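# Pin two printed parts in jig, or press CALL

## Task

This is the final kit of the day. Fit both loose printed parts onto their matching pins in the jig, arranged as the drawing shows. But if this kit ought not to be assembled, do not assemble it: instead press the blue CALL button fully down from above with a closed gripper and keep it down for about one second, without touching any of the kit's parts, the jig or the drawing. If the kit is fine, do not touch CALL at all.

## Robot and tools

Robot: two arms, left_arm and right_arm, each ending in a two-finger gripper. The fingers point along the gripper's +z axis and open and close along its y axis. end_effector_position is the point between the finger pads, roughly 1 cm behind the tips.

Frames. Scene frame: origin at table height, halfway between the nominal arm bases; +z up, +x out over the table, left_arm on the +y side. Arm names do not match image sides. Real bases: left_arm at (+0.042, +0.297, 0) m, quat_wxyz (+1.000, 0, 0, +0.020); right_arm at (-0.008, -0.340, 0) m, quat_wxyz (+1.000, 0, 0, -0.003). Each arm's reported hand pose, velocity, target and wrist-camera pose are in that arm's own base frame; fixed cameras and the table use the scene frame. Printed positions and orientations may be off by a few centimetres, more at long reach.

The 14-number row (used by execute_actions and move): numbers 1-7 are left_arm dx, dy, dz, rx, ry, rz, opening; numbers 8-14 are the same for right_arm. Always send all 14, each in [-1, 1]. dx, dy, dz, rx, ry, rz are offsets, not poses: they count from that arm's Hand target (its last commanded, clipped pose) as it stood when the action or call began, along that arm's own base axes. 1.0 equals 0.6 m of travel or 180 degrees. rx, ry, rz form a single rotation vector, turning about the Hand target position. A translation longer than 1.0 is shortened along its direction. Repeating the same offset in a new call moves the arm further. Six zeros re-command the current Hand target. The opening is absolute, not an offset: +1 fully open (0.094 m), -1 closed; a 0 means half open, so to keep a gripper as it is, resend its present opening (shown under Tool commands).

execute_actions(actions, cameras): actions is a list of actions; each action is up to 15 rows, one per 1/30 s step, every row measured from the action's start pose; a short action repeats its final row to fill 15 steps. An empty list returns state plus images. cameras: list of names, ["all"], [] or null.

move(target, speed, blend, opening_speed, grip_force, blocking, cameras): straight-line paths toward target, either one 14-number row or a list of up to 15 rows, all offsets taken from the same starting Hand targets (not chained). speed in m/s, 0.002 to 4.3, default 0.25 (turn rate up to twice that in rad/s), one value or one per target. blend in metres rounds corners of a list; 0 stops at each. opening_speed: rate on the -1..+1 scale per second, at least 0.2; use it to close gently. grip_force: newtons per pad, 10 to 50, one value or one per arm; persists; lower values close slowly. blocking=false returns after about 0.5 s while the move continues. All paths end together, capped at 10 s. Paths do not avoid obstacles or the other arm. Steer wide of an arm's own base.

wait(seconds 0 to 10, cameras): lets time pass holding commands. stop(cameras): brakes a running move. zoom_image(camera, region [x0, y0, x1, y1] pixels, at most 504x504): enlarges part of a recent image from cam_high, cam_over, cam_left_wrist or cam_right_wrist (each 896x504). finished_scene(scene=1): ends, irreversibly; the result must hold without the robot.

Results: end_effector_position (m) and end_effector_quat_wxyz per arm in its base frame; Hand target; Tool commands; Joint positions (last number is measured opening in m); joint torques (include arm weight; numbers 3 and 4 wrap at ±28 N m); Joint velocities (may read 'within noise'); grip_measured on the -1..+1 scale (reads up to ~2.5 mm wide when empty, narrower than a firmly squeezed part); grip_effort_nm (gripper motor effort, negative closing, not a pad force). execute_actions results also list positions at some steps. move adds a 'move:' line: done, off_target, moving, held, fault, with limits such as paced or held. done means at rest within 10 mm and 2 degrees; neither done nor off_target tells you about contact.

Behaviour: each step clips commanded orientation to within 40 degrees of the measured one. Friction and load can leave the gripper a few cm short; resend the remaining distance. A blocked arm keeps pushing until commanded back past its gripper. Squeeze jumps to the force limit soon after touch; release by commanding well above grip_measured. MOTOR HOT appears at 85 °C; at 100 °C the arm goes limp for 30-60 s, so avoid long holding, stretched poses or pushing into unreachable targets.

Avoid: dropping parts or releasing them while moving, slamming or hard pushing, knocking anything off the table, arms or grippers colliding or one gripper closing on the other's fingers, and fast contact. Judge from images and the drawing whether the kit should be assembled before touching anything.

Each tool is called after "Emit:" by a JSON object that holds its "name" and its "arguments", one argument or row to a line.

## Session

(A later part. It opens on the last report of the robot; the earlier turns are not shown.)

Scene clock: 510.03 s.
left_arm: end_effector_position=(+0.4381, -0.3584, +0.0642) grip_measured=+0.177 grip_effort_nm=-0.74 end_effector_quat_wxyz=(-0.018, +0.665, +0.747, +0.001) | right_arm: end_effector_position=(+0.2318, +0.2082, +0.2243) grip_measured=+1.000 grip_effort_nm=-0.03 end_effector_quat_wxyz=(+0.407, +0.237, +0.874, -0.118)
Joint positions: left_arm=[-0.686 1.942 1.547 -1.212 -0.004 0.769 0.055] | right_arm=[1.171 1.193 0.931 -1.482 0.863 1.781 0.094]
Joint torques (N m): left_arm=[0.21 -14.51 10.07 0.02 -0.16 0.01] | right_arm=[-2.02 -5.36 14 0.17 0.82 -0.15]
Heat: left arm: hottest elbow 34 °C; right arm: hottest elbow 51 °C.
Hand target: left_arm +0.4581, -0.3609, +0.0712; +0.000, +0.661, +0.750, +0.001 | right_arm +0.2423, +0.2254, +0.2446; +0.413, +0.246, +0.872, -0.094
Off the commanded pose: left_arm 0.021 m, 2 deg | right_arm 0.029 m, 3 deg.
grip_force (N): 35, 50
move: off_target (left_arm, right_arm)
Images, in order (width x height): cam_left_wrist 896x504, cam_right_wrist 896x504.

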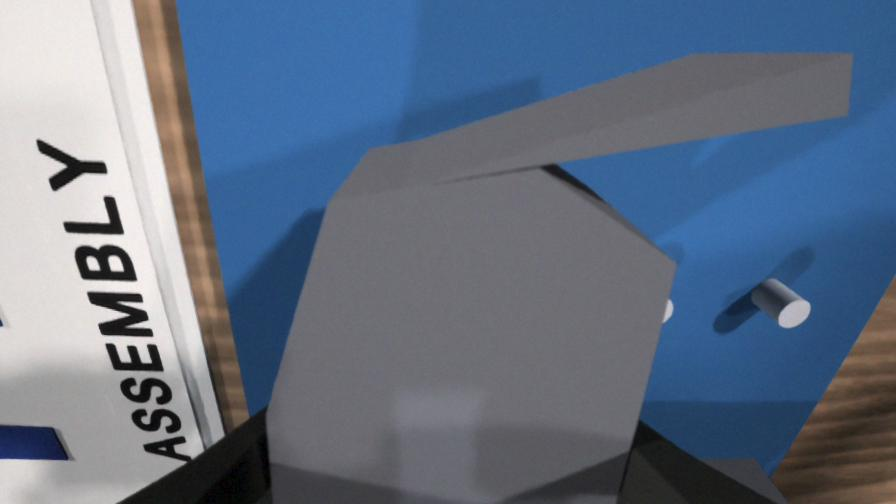

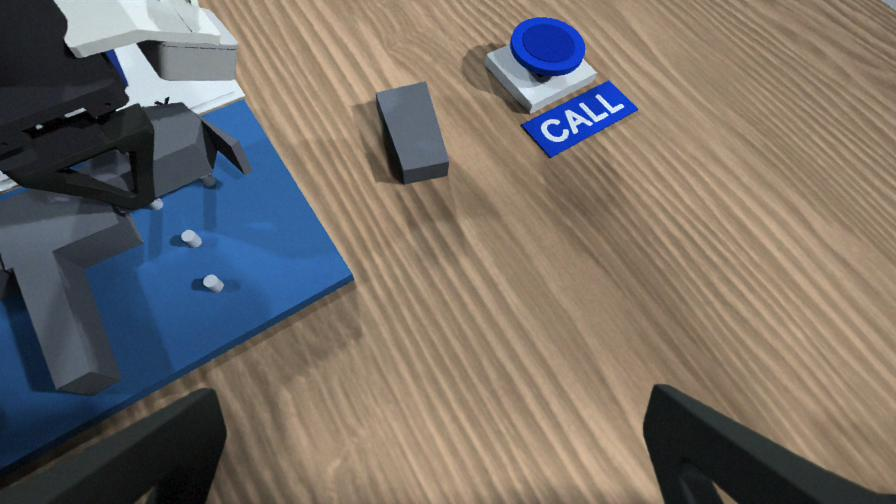

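Emit:
{"name": "zoom_image", "arguments": {
  "camera": "cam_right_wrist",
  "region": [80, 90, 240, 250]
}}

Emit:
{"name": "zoom_image", "arguments": {
  "camera": "cam_left_wrist",
  "region": [560, 180, 896, 504]
}}

Scaled by 3.150 from the camera's 896x504 image, which has a finer 1280x720 frame.

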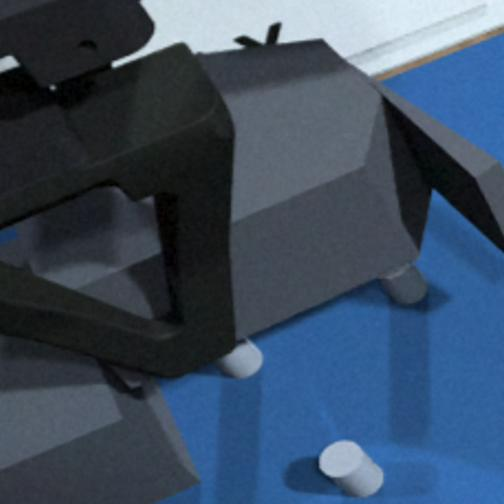

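Scaled by 1.500 from the camera's 896x504 image, which has a finer 1280x720 frame.

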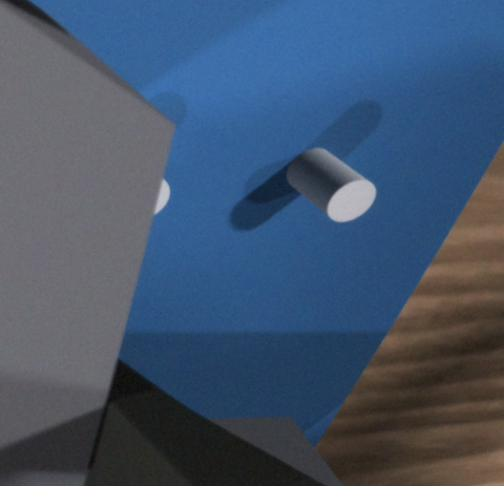

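Emit:
{"name": "move", "arguments": {
  "target": [0,0,-0.03,0,0,0,-0.05,0,0,0,0,0,0,1],
  "cameras": ["cam_left_wrist","cam_right_wrist"],
  "speed": 0.08
}}

Emit:
{"name": "zoom_image", "arguments": {
  "camera": "cam_right_wrist",
  "region": [80, 90, 240, 250]
}}

Emit:
{"name": "zoom_image", "arguments": {
  "camera": "cam_left_wrist",
  "region": [560, 180, 896, 504]
}}

Scene clock: 603.73 s.
left_arm: end_effector_position=(+0.4433, -0.3626, +0.0573) grip_measured=+0.177 grip_effort_nm=-0.73 end_effector_quat_wxyz=(-0.009, +0.665, +0.747, +0.002) | right_arm: end_effector_position=(+0.2318, +0.2082, +0.2243) grip_measured=+1.000 grip_effort_nm=-0.03 end_effector_quat_wxyz=(+0.407, +0.237, +0.874, -0.118)
Joint positions: left_arm=[-0.686 1.954 1.547 -1.182 -0.004 0.769 0.055] | right_arm=[1.171 1.193 0.931 -1.482 0.863 1.781 0.094]
Joint torques (N m): left_arm=[1.32 -13.51 8.54 0.17 -0.23 0.12] | right_arm=[-1.96 -5.36 14.01 0.18 0.81 -0.15]
Heat: left arm: hottest elbow 37 °C; right arm: hottest elbow 52 °C.
Hand target: left_arm +0.4581, -0.3609, +0.0532; +0.000, +0.661, +0.750, +0.001 | right_arm +0.2423, +0.2254, +0.2446; +0.413, +0.246, +0.872, -0.094
Off the commanded pose: left_arm 0.015 m, 1 deg | right_arm 0.029 m, 3 deg.
grip_force (N): 35, 50
move: off_target (left_arm, right_arm)
Images, in order (width x height): cam_left_wrist 896x504, cam_right_wrist 896x504.

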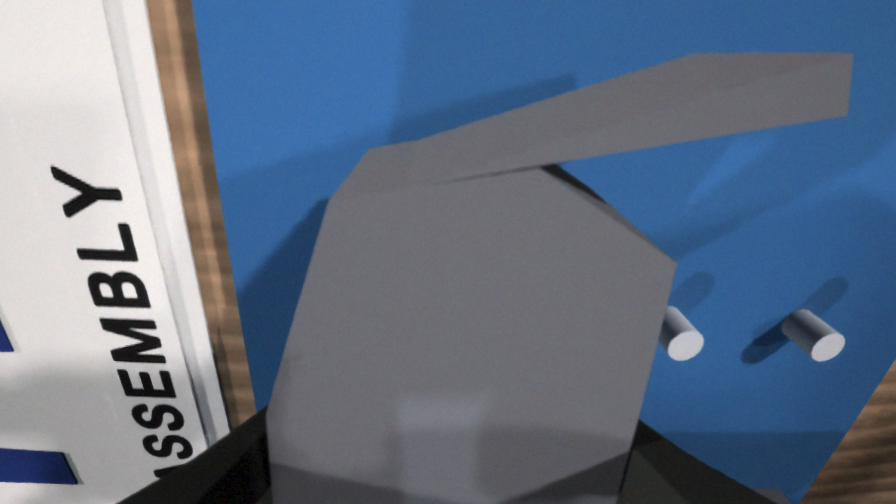

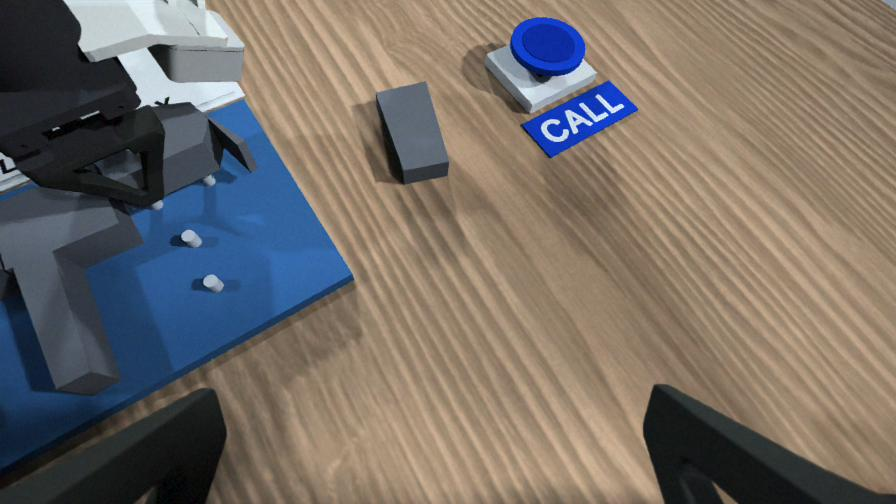

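Scaled by 3.150 from the camera's 896x504 image, which has a finer 1280x720 frame.

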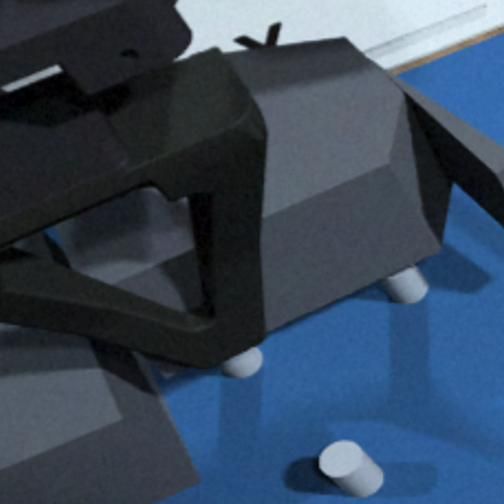

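Scaled by 1.500 from the camera's 896x504 image, which has a finer 1280x720 frame.

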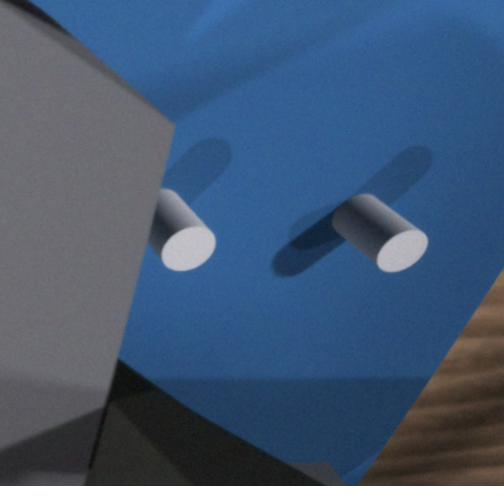

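Emit:
{"name": "zoom_image", "arguments": {
  "camera": "cam_left_wrist",
  "region": [640, 280, 860, 380]
}}

Emit:
{"name": "zoom_image", "arguments": {
  "camera": "cam_right_wrist",
  "region": [130, 160, 250, 310]
}}

Emit:
{"name": "zoom_image", "arguments": {
  "camera": "cam_right_wrist",
  "region": [0, 180, 160, 400]
}}

Scaled by 2.291 from the camera's 896x504 image, which has a finer 1280x720 frame.

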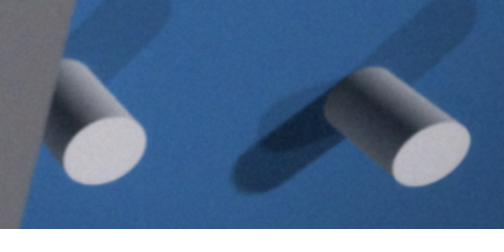

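Scaled by 3.360 from the camera's 896x504 image, which has a finer 1280x720 frame.

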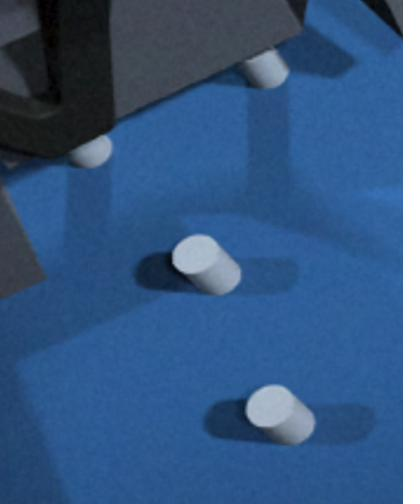

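Scaled by 2.291 from the camera's 896x504 image, which has a finer 1280x720 frame.

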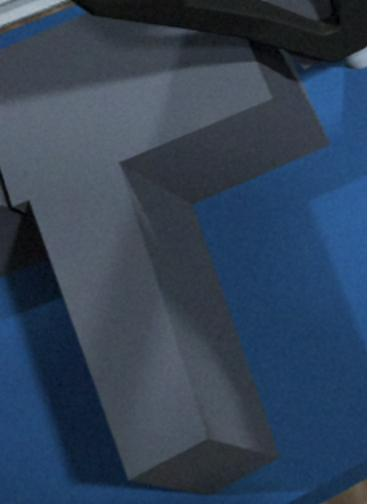

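Emit:
{"name": "wait", "arguments": {
  "seconds": 0,
  "cameras": ["cam_over","cam_high"]
}}

Emit:
{"name": "zoom_image", "arguments": {
  "camera": "cam_over",
  "region": [400, 220, 600, 400]
}}

Emit:
{"name": "zoom_image", "arguments": {
  "camera": "cam_high",
  "region": [370, 200, 540, 380]
}}

Scene clock: 709.83 s.
left_arm: end_effector_position=(+0.4433, -0.3626, +0.0573) grip_measured=+0.177 grip_effort_nm=-0.74 end_effector_quat_wxyz=(-0.009, +0.665, +0.747, +0.002) | right_arm: end_effector_position=(+0.2318, +0.2082, +0.2243) grip_measured=+1.000 grip_effort_nm=-0.03 end_effector_quat_wxyz=(+0.407, +0.237, +0.874, -0.118)
Joint positions: left_arm=[-0.686 1.954 1.547 -1.182 -0.004 0.769 0.055] | right_arm=[1.171 1.193 0.931 -1.482 0.863 1.781 0.094]
Joint torques (N m): left_arm=[1.14 -13.86 8.36 0.34 -0.15 0.09] | right_arm=[-2.08 -5.42 13.98 0.16 0.82 -0.14]
Heat: left arm: hottest elbow 34 °C; right arm: hottest elbow 54 °C.
Hand target: left_arm +0.4581, -0.3609, +0.0532; +0.000, +0.661, +0.750, +0.001 | right_arm +0.2423, +0.2254, +0.2446; +0.413, +0.246, +0.872, -0.094
Tool commands: left_gripper/opening=-0.05 right_gripper/opening=+1.0
Off the commanded pose: left_arm 0.015 m, 1 deg | right_arm 0.029 m, 3 deg.
grip_force (N): 35, 50
Images, in order (width x height): cam_high 896x504, cam_over 896x504.

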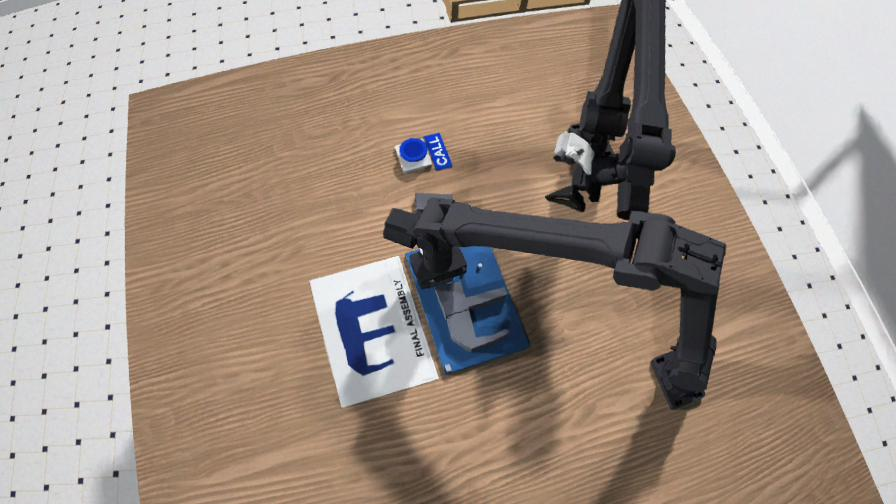

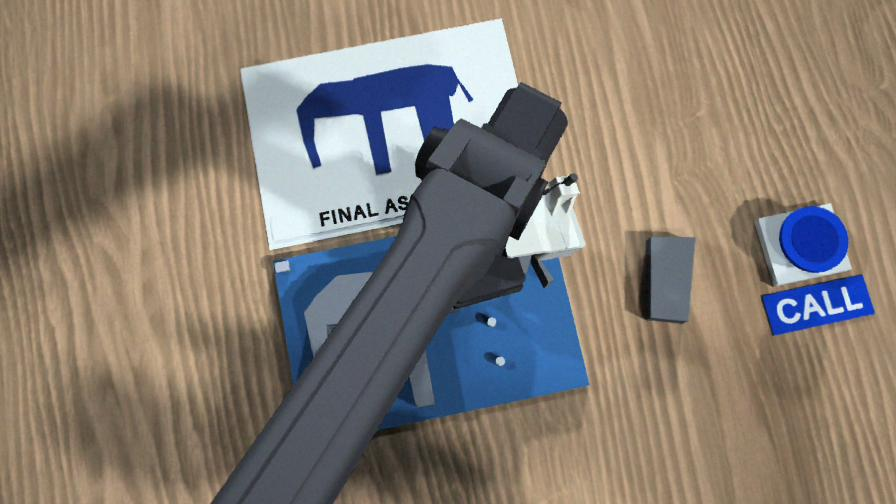

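Scaled by 2.520 from the camera's 896x504 image, which has a finer 1280x720 frame.

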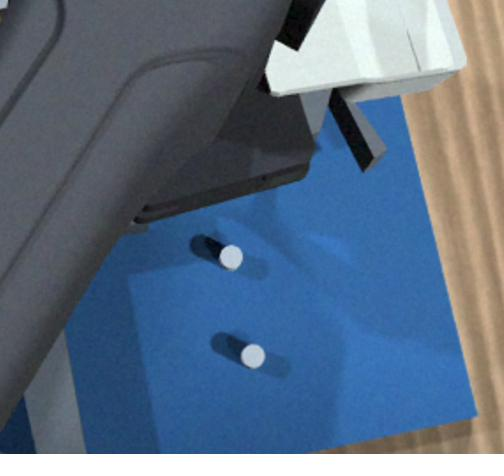

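Scaled by 2.800 from the camera's 896x504 image, which has a finer 1280x720 frame.

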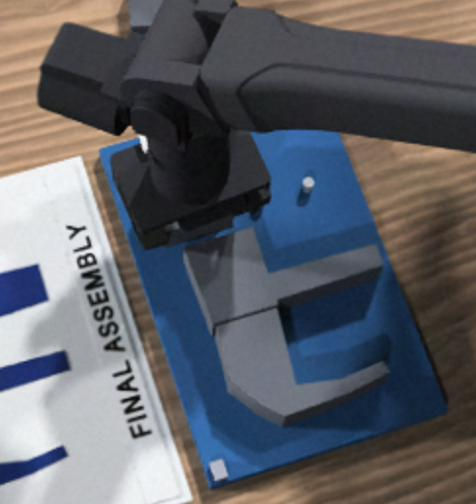

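Emit:
{"name": "move", "arguments": {
  "target": [-0.025,0.01,0.025,0.003,-0.028,0,-0.05,0,0,0,0,0,0,1],
  "cameras": ["cam_left_wrist","cam_right_wrist","cam_over"],
  "speed": 0.08
}}

Emit:
{"name": "zoom_image", "arguments": {
  "camera": "cam_right_wrist",
  "region": [80, 90, 240, 250]
}}

Emit:
{"name": "zoom_image", "arguments": {
  "camera": "cam_left_wrist",
  "region": [560, 180, 896, 504]
}}

Emit:
{"name": "zoom_image", "arguments": {
  "camera": "cam_over",
  "region": [400, 220, 600, 400]
}}

Scene clock: 766.20 s.
left_arm: end_effector_position=(+0.4406, -0.3545, +0.0527) grip_measured=+0.177 grip_effort_nm=-0.74 end_effector_quat_wxyz=(+0.016, +0.666, +0.745, +0.026) | right_arm: end_effector_position=(+0.2318, +0.2082, +0.2243) grip_measured=+1.000 grip_effort_nm=-0.03 end_effector_quat_wxyz=(+0.407, +0.237, +0.874, -0.118)
Joint positions: left_arm=[-0.692 1.911 1.466 -1.091 -0.05 0.768 0.055] | right_arm=[1.171 1.193 0.931 -1.482 0.863 1.781 0.094]
Joint torques (N m): left_arm=[-1.26 -16.79 7.01 0.14 -0.57 -0.14] | right_arm=[-2.02 -5.36 14 0.17 0.82 -0.14]
Heat: left arm: hottest elbow 34 °C; right arm: hottest elbow 55 °C.
Hand target: left_arm +0.4431, -0.3549, +0.0682; +0.030, +0.661, +0.749, +0.033 | right_arm +0.2423, +0.2254, +0.2446; +0.413, +0.246, +0.872, -0.094
Off the commanded pose: left_arm 0.016 m, 2 deg | right_arm 0.029 m, 3 deg.
grip_force (N): 35, 50
move: off_target (left_arm, right_arm)
Images, in order (width x height): cam_over 896x504, cam_left_wrist 896x504, cam_right_wrist 896x504.

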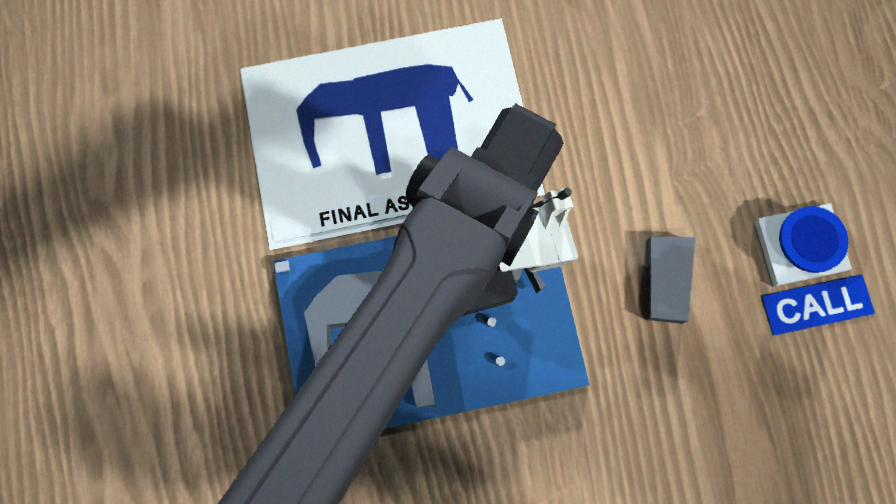

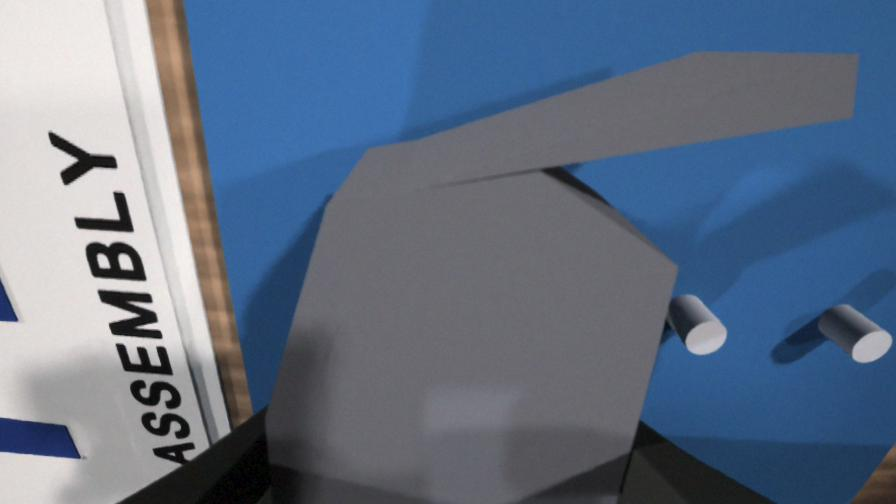

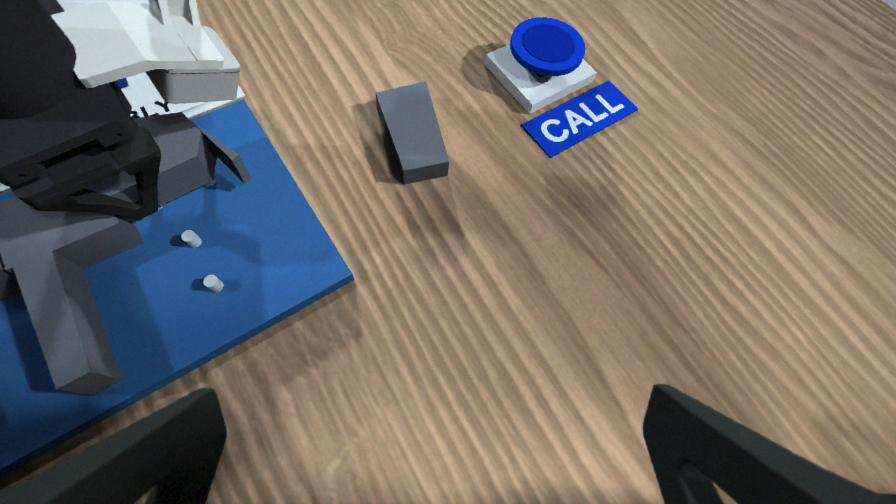

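Scaled by 3.150 from the camera's 896x504 image, which has a finer 1280x720 frame.

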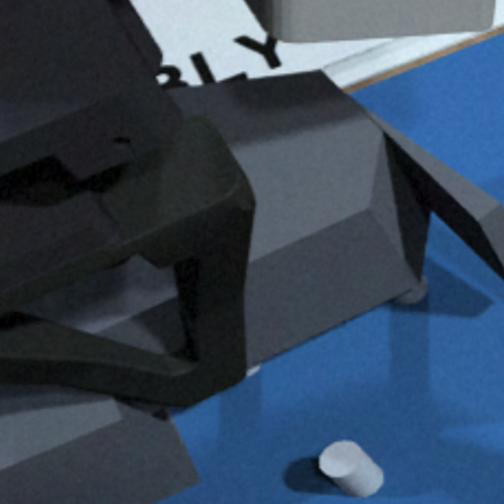

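Scaled by 1.500 from the camera's 896x504 image, which has a finer 1280x720 frame.

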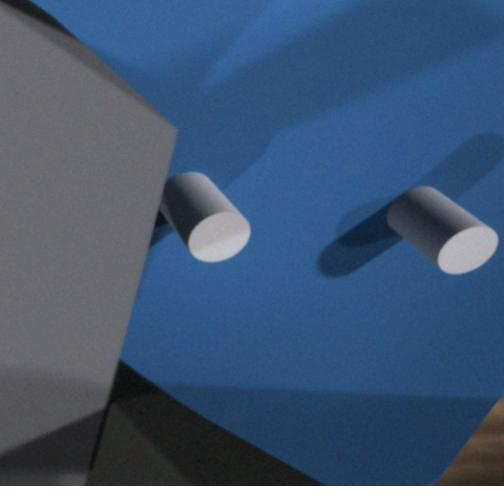

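Scaled by 2.520 from the camera's 896x504 image, which has a finer 1280x720 frame.

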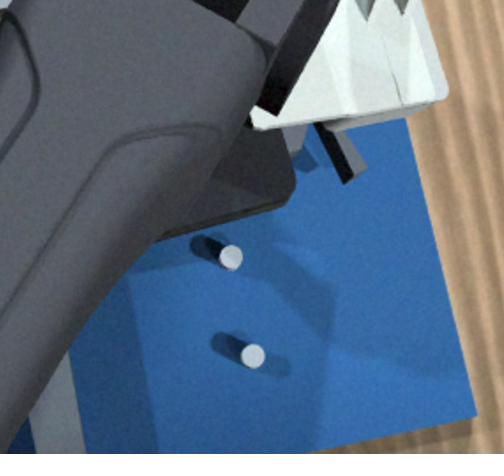

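Emit:
{"name": "move", "arguments": {
  "target": [-0.012,0,0.008,0,0,0,-0.05,0,0,0,0,0,0,1],
  "cameras": ["cam_left_wrist","cam_right_wrist","cam_over"],
  "speed": 0.08
}}

Emit:
{"name": "zoom_image", "arguments": {
  "camera": "cam_right_wrist",
  "region": [80, 90, 240, 250]
}}

Emit:
{"name": "zoom_image", "arguments": {
  "camera": "cam_left_wrist",
  "region": [560, 180, 896, 504]
}}

Emit:
{"name": "zoom_image", "arguments": {
  "camera": "cam_over",
  "region": [400, 220, 600, 400]
}}

Scene clock: 783.73 s.
left_arm: end_effector_position=(+0.4347, -0.3549, +0.0578) grip_measured=+0.177 grip_effort_nm=-0.74 end_effector_quat_wxyz=(+0.019, +0.666, +0.745, +0.026) | right_arm: end_effector_position=(+0.2318, +0.2082, +0.2243) grip_measured=+1.000 grip_effort_nm=-0.02 end_effector_quat_wxyz=(+0.407, +0.237, +0.874, -0.118)
Joint positions: left_arm=[-0.7 1.892 1.452 -1.091 -0.051 0.76 0.055] | right_arm=[1.171 1.193 0.931 -1.482 0.863 1.781 0.094]
Joint torques (N m): left_arm=[-0.32 -16.56 7.19 -0.12 -0.48 -0.12] | right_arm=[-2.02 -5.3 14.01 0.17 0.81 -0.14]
Heat: left arm: hottest elbow 34 °C; right arm: hottest elbow 55 °C.
Hand target: left_arm +0.4359, -0.3549, +0.0730; +0.030, +0.661, +0.749, +0.033 | right_arm +0.2423, +0.2254, +0.2446; +0.413, +0.246, +0.872, -0.094
Off the commanded pose: left_arm 0.015 m, 2 deg | right_arm 0.029 m, 3 deg.
grip_force (N): 35, 50
move: off_target (left_arm, right_arm)
Images, in order (width x height): cam_over 896x504, cam_left_wrist 896x504, cam_right_wrist 896x504.

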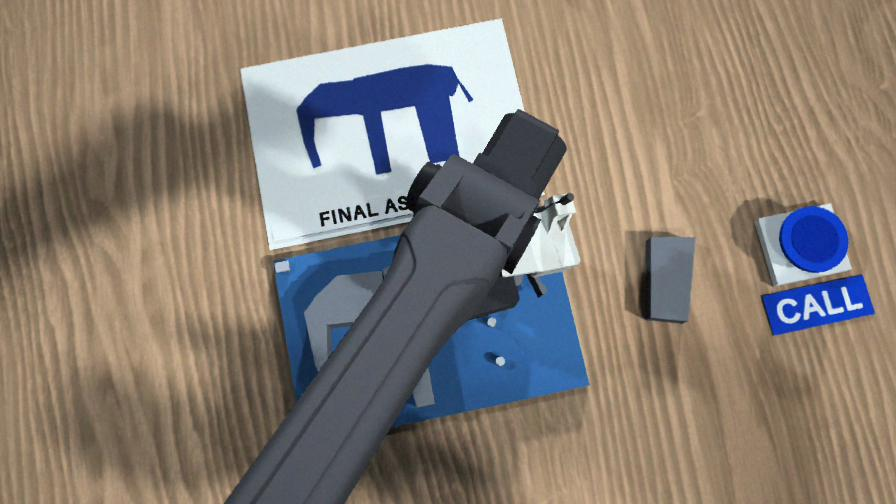

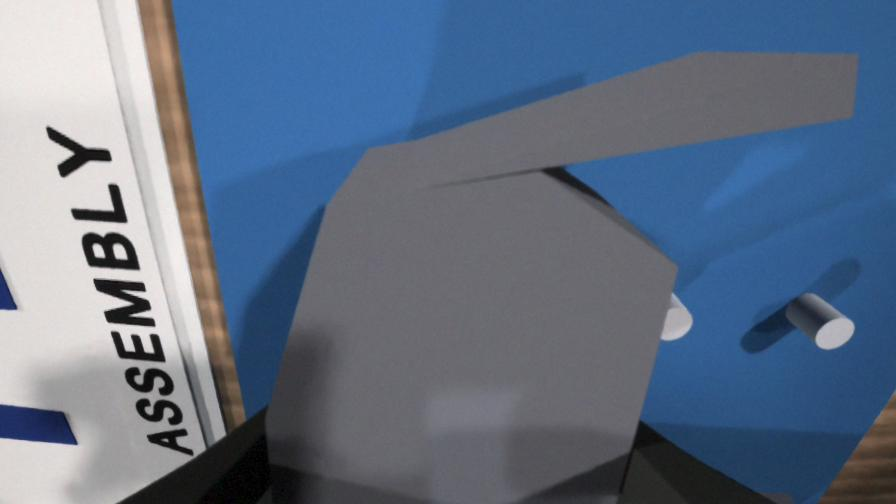

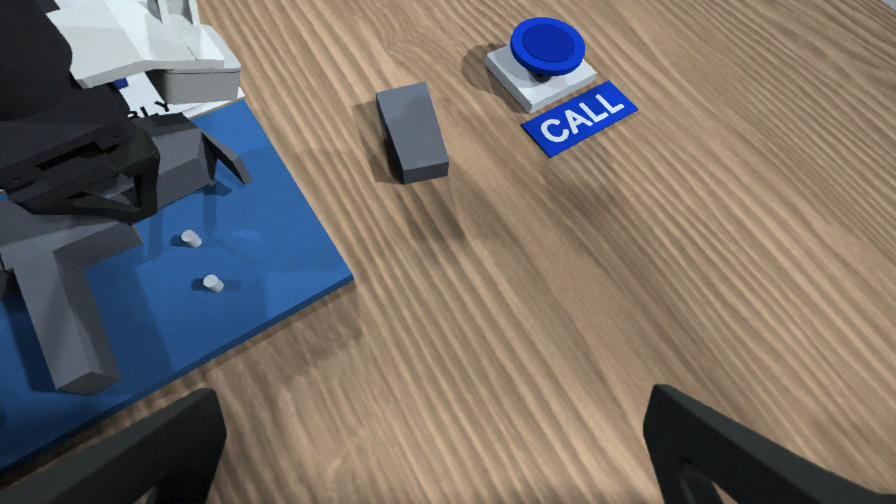

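Scaled by 3.150 from the camera's 896x504 image, which has a finer 1280x720 frame.

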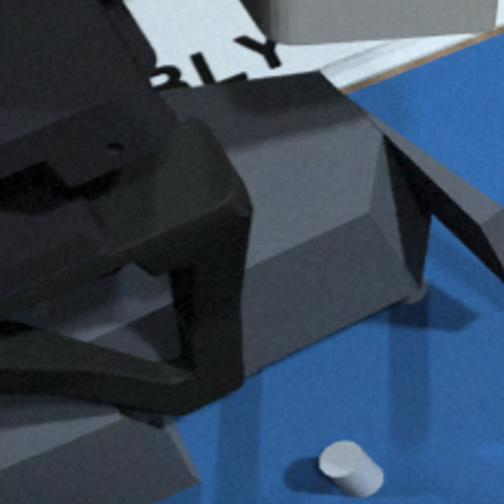

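Scaled by 1.500 from the camera's 896x504 image, which has a finer 1280x720 frame.

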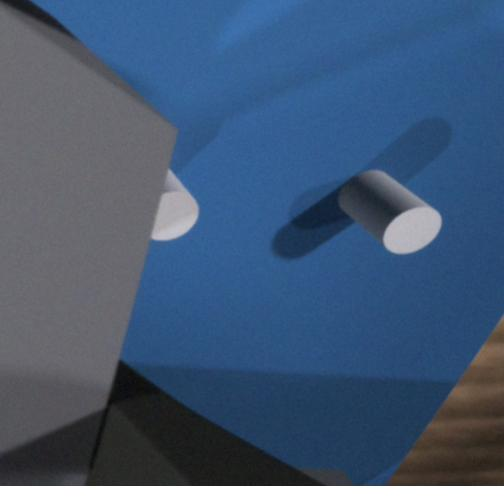

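Scaled by 2.520 from the camera's 896x504 image, which has a finer 1280x720 frame.

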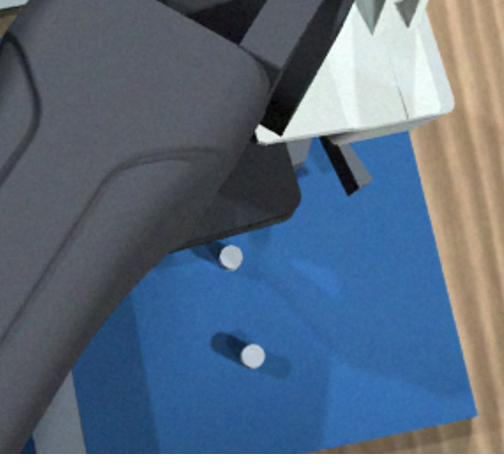

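Emit:
{"name": "move", "arguments": {
  "target": [-0.001,0.002,-0.03,0,0,0,-0.05,0,0,0,0,0,0,1],
  "cameras": ["cam_left_wrist","cam_right_wrist","cam_over"],
  "speed": 0.05
}}

Emit:
{"name": "zoom_image", "arguments": {
  "camera": "cam_right_wrist",
  "region": [80, 90, 240, 250]
}}

Emit:
{"name": "zoom_image", "arguments": {
  "camera": "cam_over",
  "region": [400, 220, 600, 400]
}}

Scene clock: 798.43 s.
left_arm: end_effector_position=(+0.4339, -0.3553, +0.0501) grip_measured=+0.177 grip_effort_nm=-0.74 end_effector_quat_wxyz=(+0.026, +0.666, +0.745, +0.026) | right_arm: end_effector_position=(+0.2318, +0.2082, +0.2243) grip_measured=+1.000 grip_effort_nm=-0.03 end_effector_quat_wxyz=(+0.407, +0.237, +0.874, -0.118)
Joint positions: left_arm=[-0.701 1.892 1.429 -1.054 -0.051 0.759 0.055] | right_arm=[1.171 1.193 0.931 -1.482 0.863 1.781 0.094]
Joint torques (N m): left_arm=[-0.85 -15.62 7.02 -0.18 -0.51 -0.12] | right_arm=[-1.96 -5.42 14 0.18 0.82 -0.14]
Heat: left arm: hottest elbow 33 °C; right arm: hottest elbow 55 °C.
Hand target: left_arm +0.4353, -0.3537, +0.0550; +0.030, +0.661, +0.749, +0.033 | right_arm +0.2423, +0.2254, +0.2446; +0.413, +0.246, +0.872, -0.094
Off the commanded pose: left_arm 0.005 m, 1 deg | right_arm 0.029 m, 3 deg.
grip_force (N): 35, 50
move: off_target (right_arm)
Images, in order (width x height): cam_over 896x504, cam_left_wrist 896x504, cam_right_wrist 896x504.

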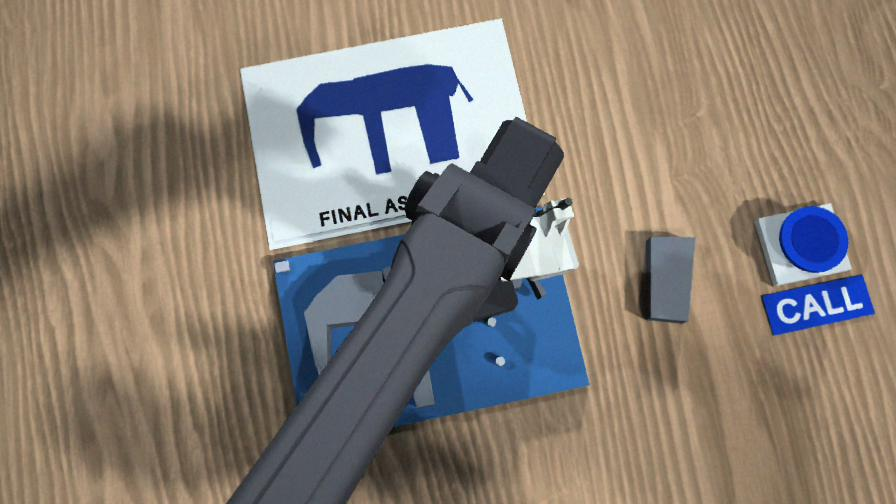

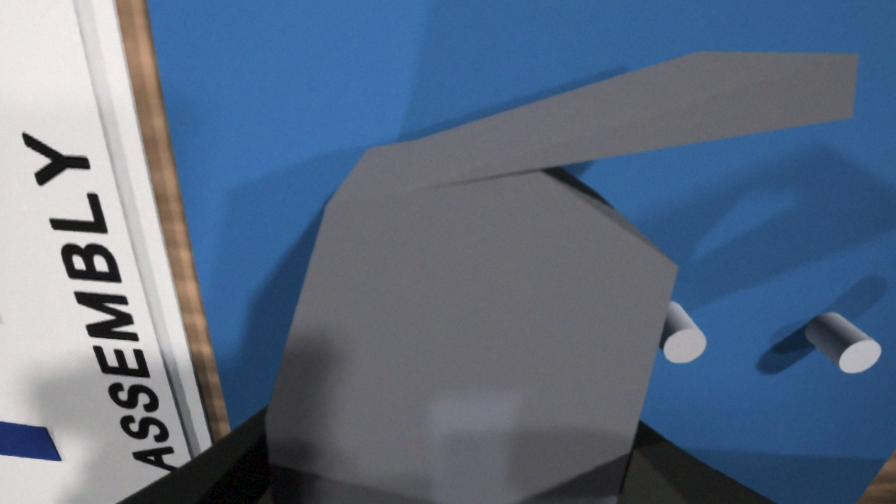

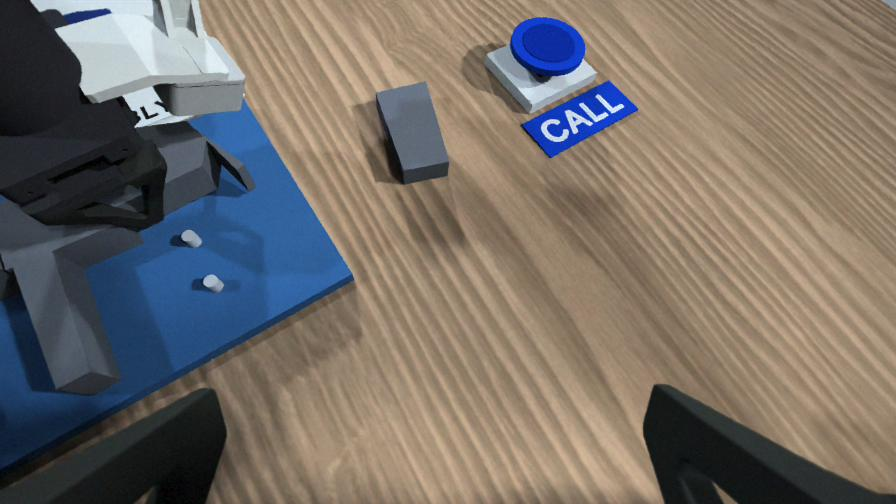

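Scaled by 3.150 from the camera's 896x504 image, which has a finer 1280x720 frame.

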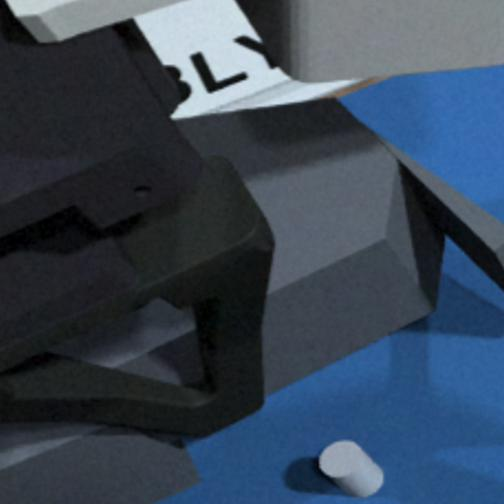

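Scaled by 2.520 from the camera's 896x504 image, which has a finer 1280x720 frame.

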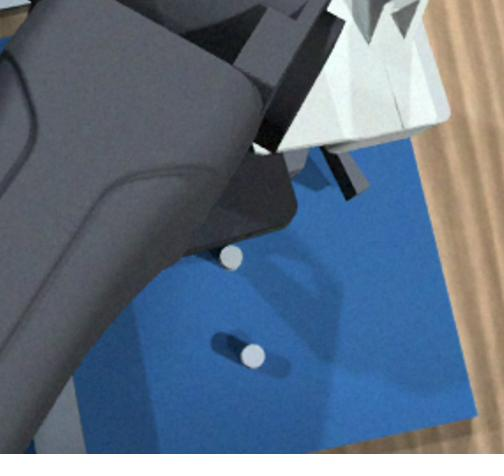

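Emit:
{"name": "move", "arguments": {
  "target": [0.001,0,-0.02,0,0,0,-0.05,0,0,0,0,0,0,1],
  "cameras": ["cam_left_wrist","cam_right_wrist","cam_over"],
  "speed": 0.04
}}

Emit:
{"name": "zoom_image", "arguments": {
  "camera": "cam_right_wrist",
  "region": [80, 90, 240, 250]
}}

Scene clock: 807.90 s.
left_arm: end_effector_position=(+0.4339, -0.3554, +0.0480) grip_measured=+0.177 grip_effort_nm=-0.74 end_effector_quat_wxyz=(+0.028, +0.662, +0.748, +0.026) | right_arm: end_effector_position=(+0.2318, +0.2082, +0.2243) grip_measured=+1.000 grip_effort_nm=-0.03 end_effector_quat_wxyz=(+0.407, +0.237, +0.874, -0.118)
Joint positions: left_arm=[-0.701 1.892 1.423 -1.043 -0.051 0.749 0.055] | right_arm=[1.171 1.193 0.931 -1.482 0.863 1.781 0.094]
Joint torques (N m): left_arm=[-1.26 -13.92 6.38 0.35 -0.5 -0.11] | right_arm=[-1.96 -5.36 13.98 0.16 0.82 -0.14]
Heat: left arm: hottest elbow 34 °C; right arm: hottest elbow 55 °C.
Hand target: left_arm +0.4359, -0.3537, +0.0430; +0.030, +0.661, +0.749, +0.033 | right_arm +0.2423, +0.2254, +0.2446; +0.413, +0.246, +0.872, -0.094
Off the commanded pose: left_arm 0.006 m, 1 deg | right_arm 0.029 m, 3 deg.
grip_force (N): 35, 50
move: off_target (right_arm)
Images, in order (width x height): cam_over 896x504, cam_left_wrist 896x504, cam_right_wrist 896x504.

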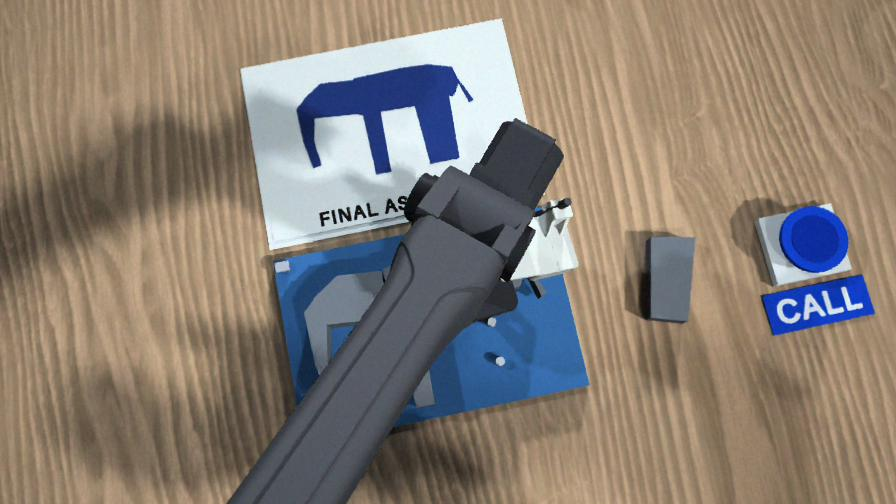

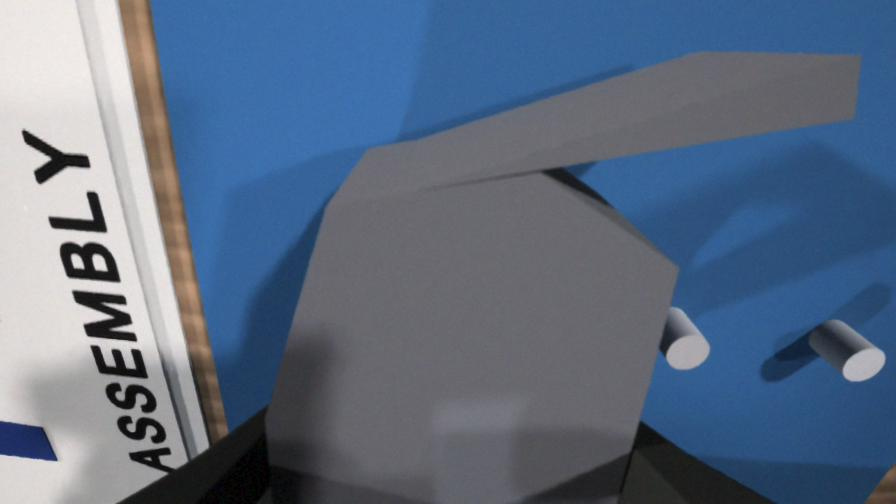

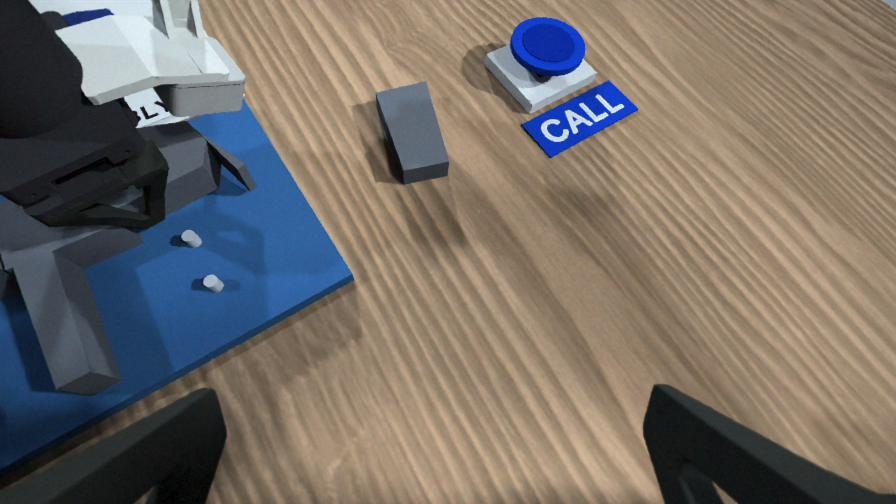

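Scaled by 3.150 from the camera's 896x504 image, which has a finer 1280x720 frame.

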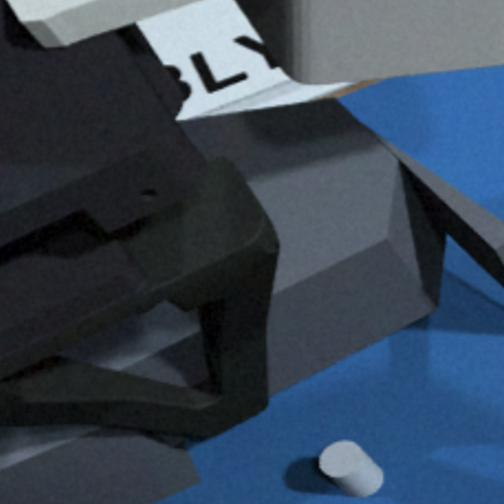

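Emit:
{"name": "move", "arguments": {
  "target": [0,0.008,0,0,0,0,-0.05,0,0,0,0,0,0,1],
  "cameras": ["cam_left_wrist","cam_right_wrist"],
  "speed": 0.03
}}

Emit:
{"name": "zoom_image", "arguments": {
  "camera": "cam_right_wrist",
  "region": [80, 90, 240, 250]
}}

Scene clock: 818.23 s.
left_arm: end_effector_position=(+0.4336, -0.3551, +0.0476) grip_measured=+0.177 grip_effort_nm=-0.74 end_effector_quat_wxyz=(+0.030, +0.662, +0.748, +0.026) | right_arm: end_effector_position=(+0.2318, +0.2082, +0.2243) grip_measured=+1.000 grip_effort_nm=-0.03 end_effector_quat_wxyz=(+0.407, +0.237, +0.874, -0.118)
Joint positions: left_arm=[-0.701 1.889 1.417 -1.036 -0.051 0.749 0.055] | right_arm=[1.171 1.193 0.931 -1.482 0.863 1.781 0.094]
Joint torques (N m): left_arm=[0.26 -14.97 6.17 0.16 -0.5 -0.03] | right_arm=[-2.08 -5.3 14 0.18 0.82 -0.15]
Heat: left arm: hottest elbow 34 °C; right arm: hottest elbow 56 °C.
Hand target: left_arm +0.4359, -0.3489, +0.0430; +0.030, +0.661, +0.749, +0.033 | right_arm +0.2423, +0.2254, +0.2446; +0.413, +0.246, +0.872, -0.094
Off the commanded pose: left_arm 0.008 m, 1 deg | right_arm 0.029 m, 3 deg.
grip_force (N): 35, 50
move: off_target (right_arm)
Images, in order (width x height): cam_left_wrist 896x504, cam_right_wrist 896x504.

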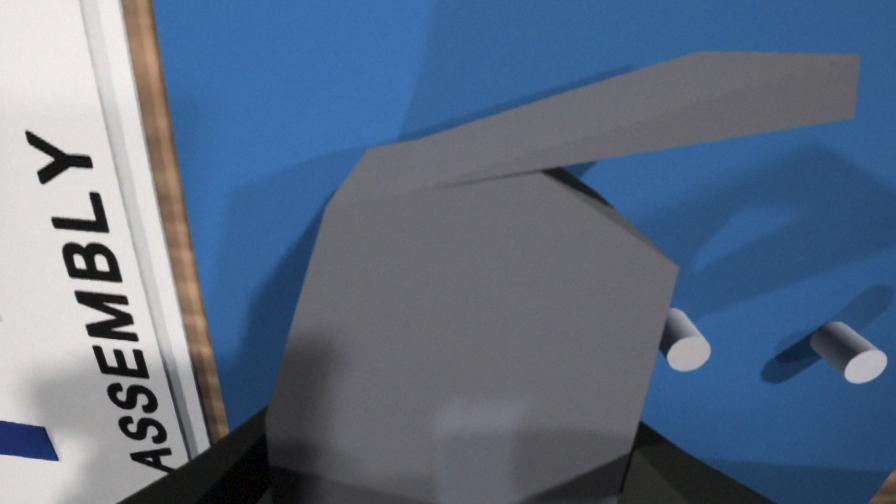

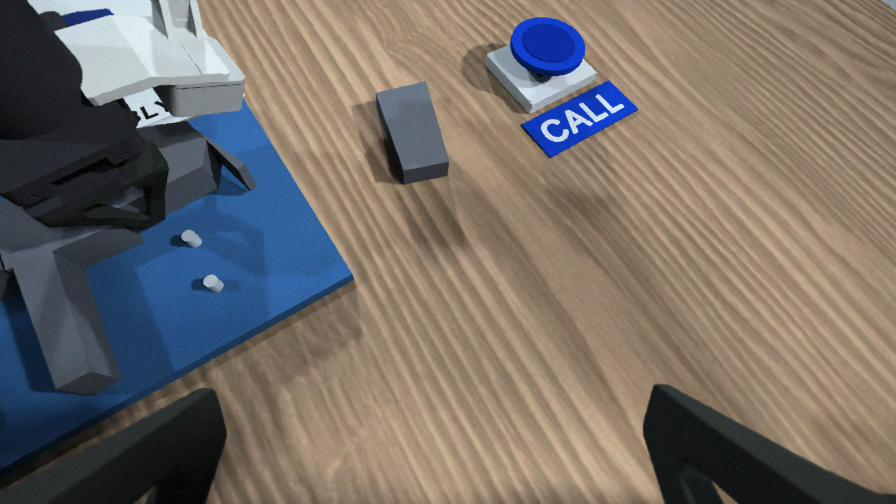

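Scaled by 3.150 from the camera's 896x504 image, which has a finer 1280x720 frame.

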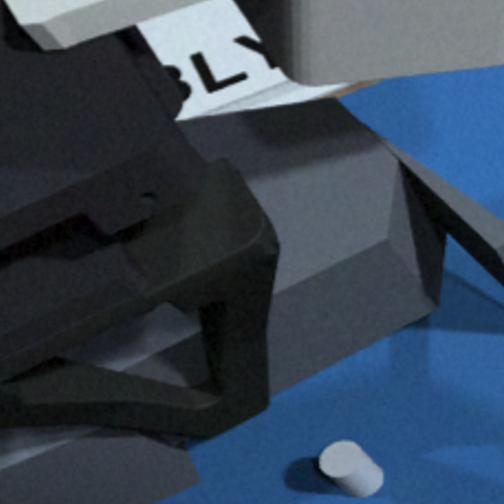

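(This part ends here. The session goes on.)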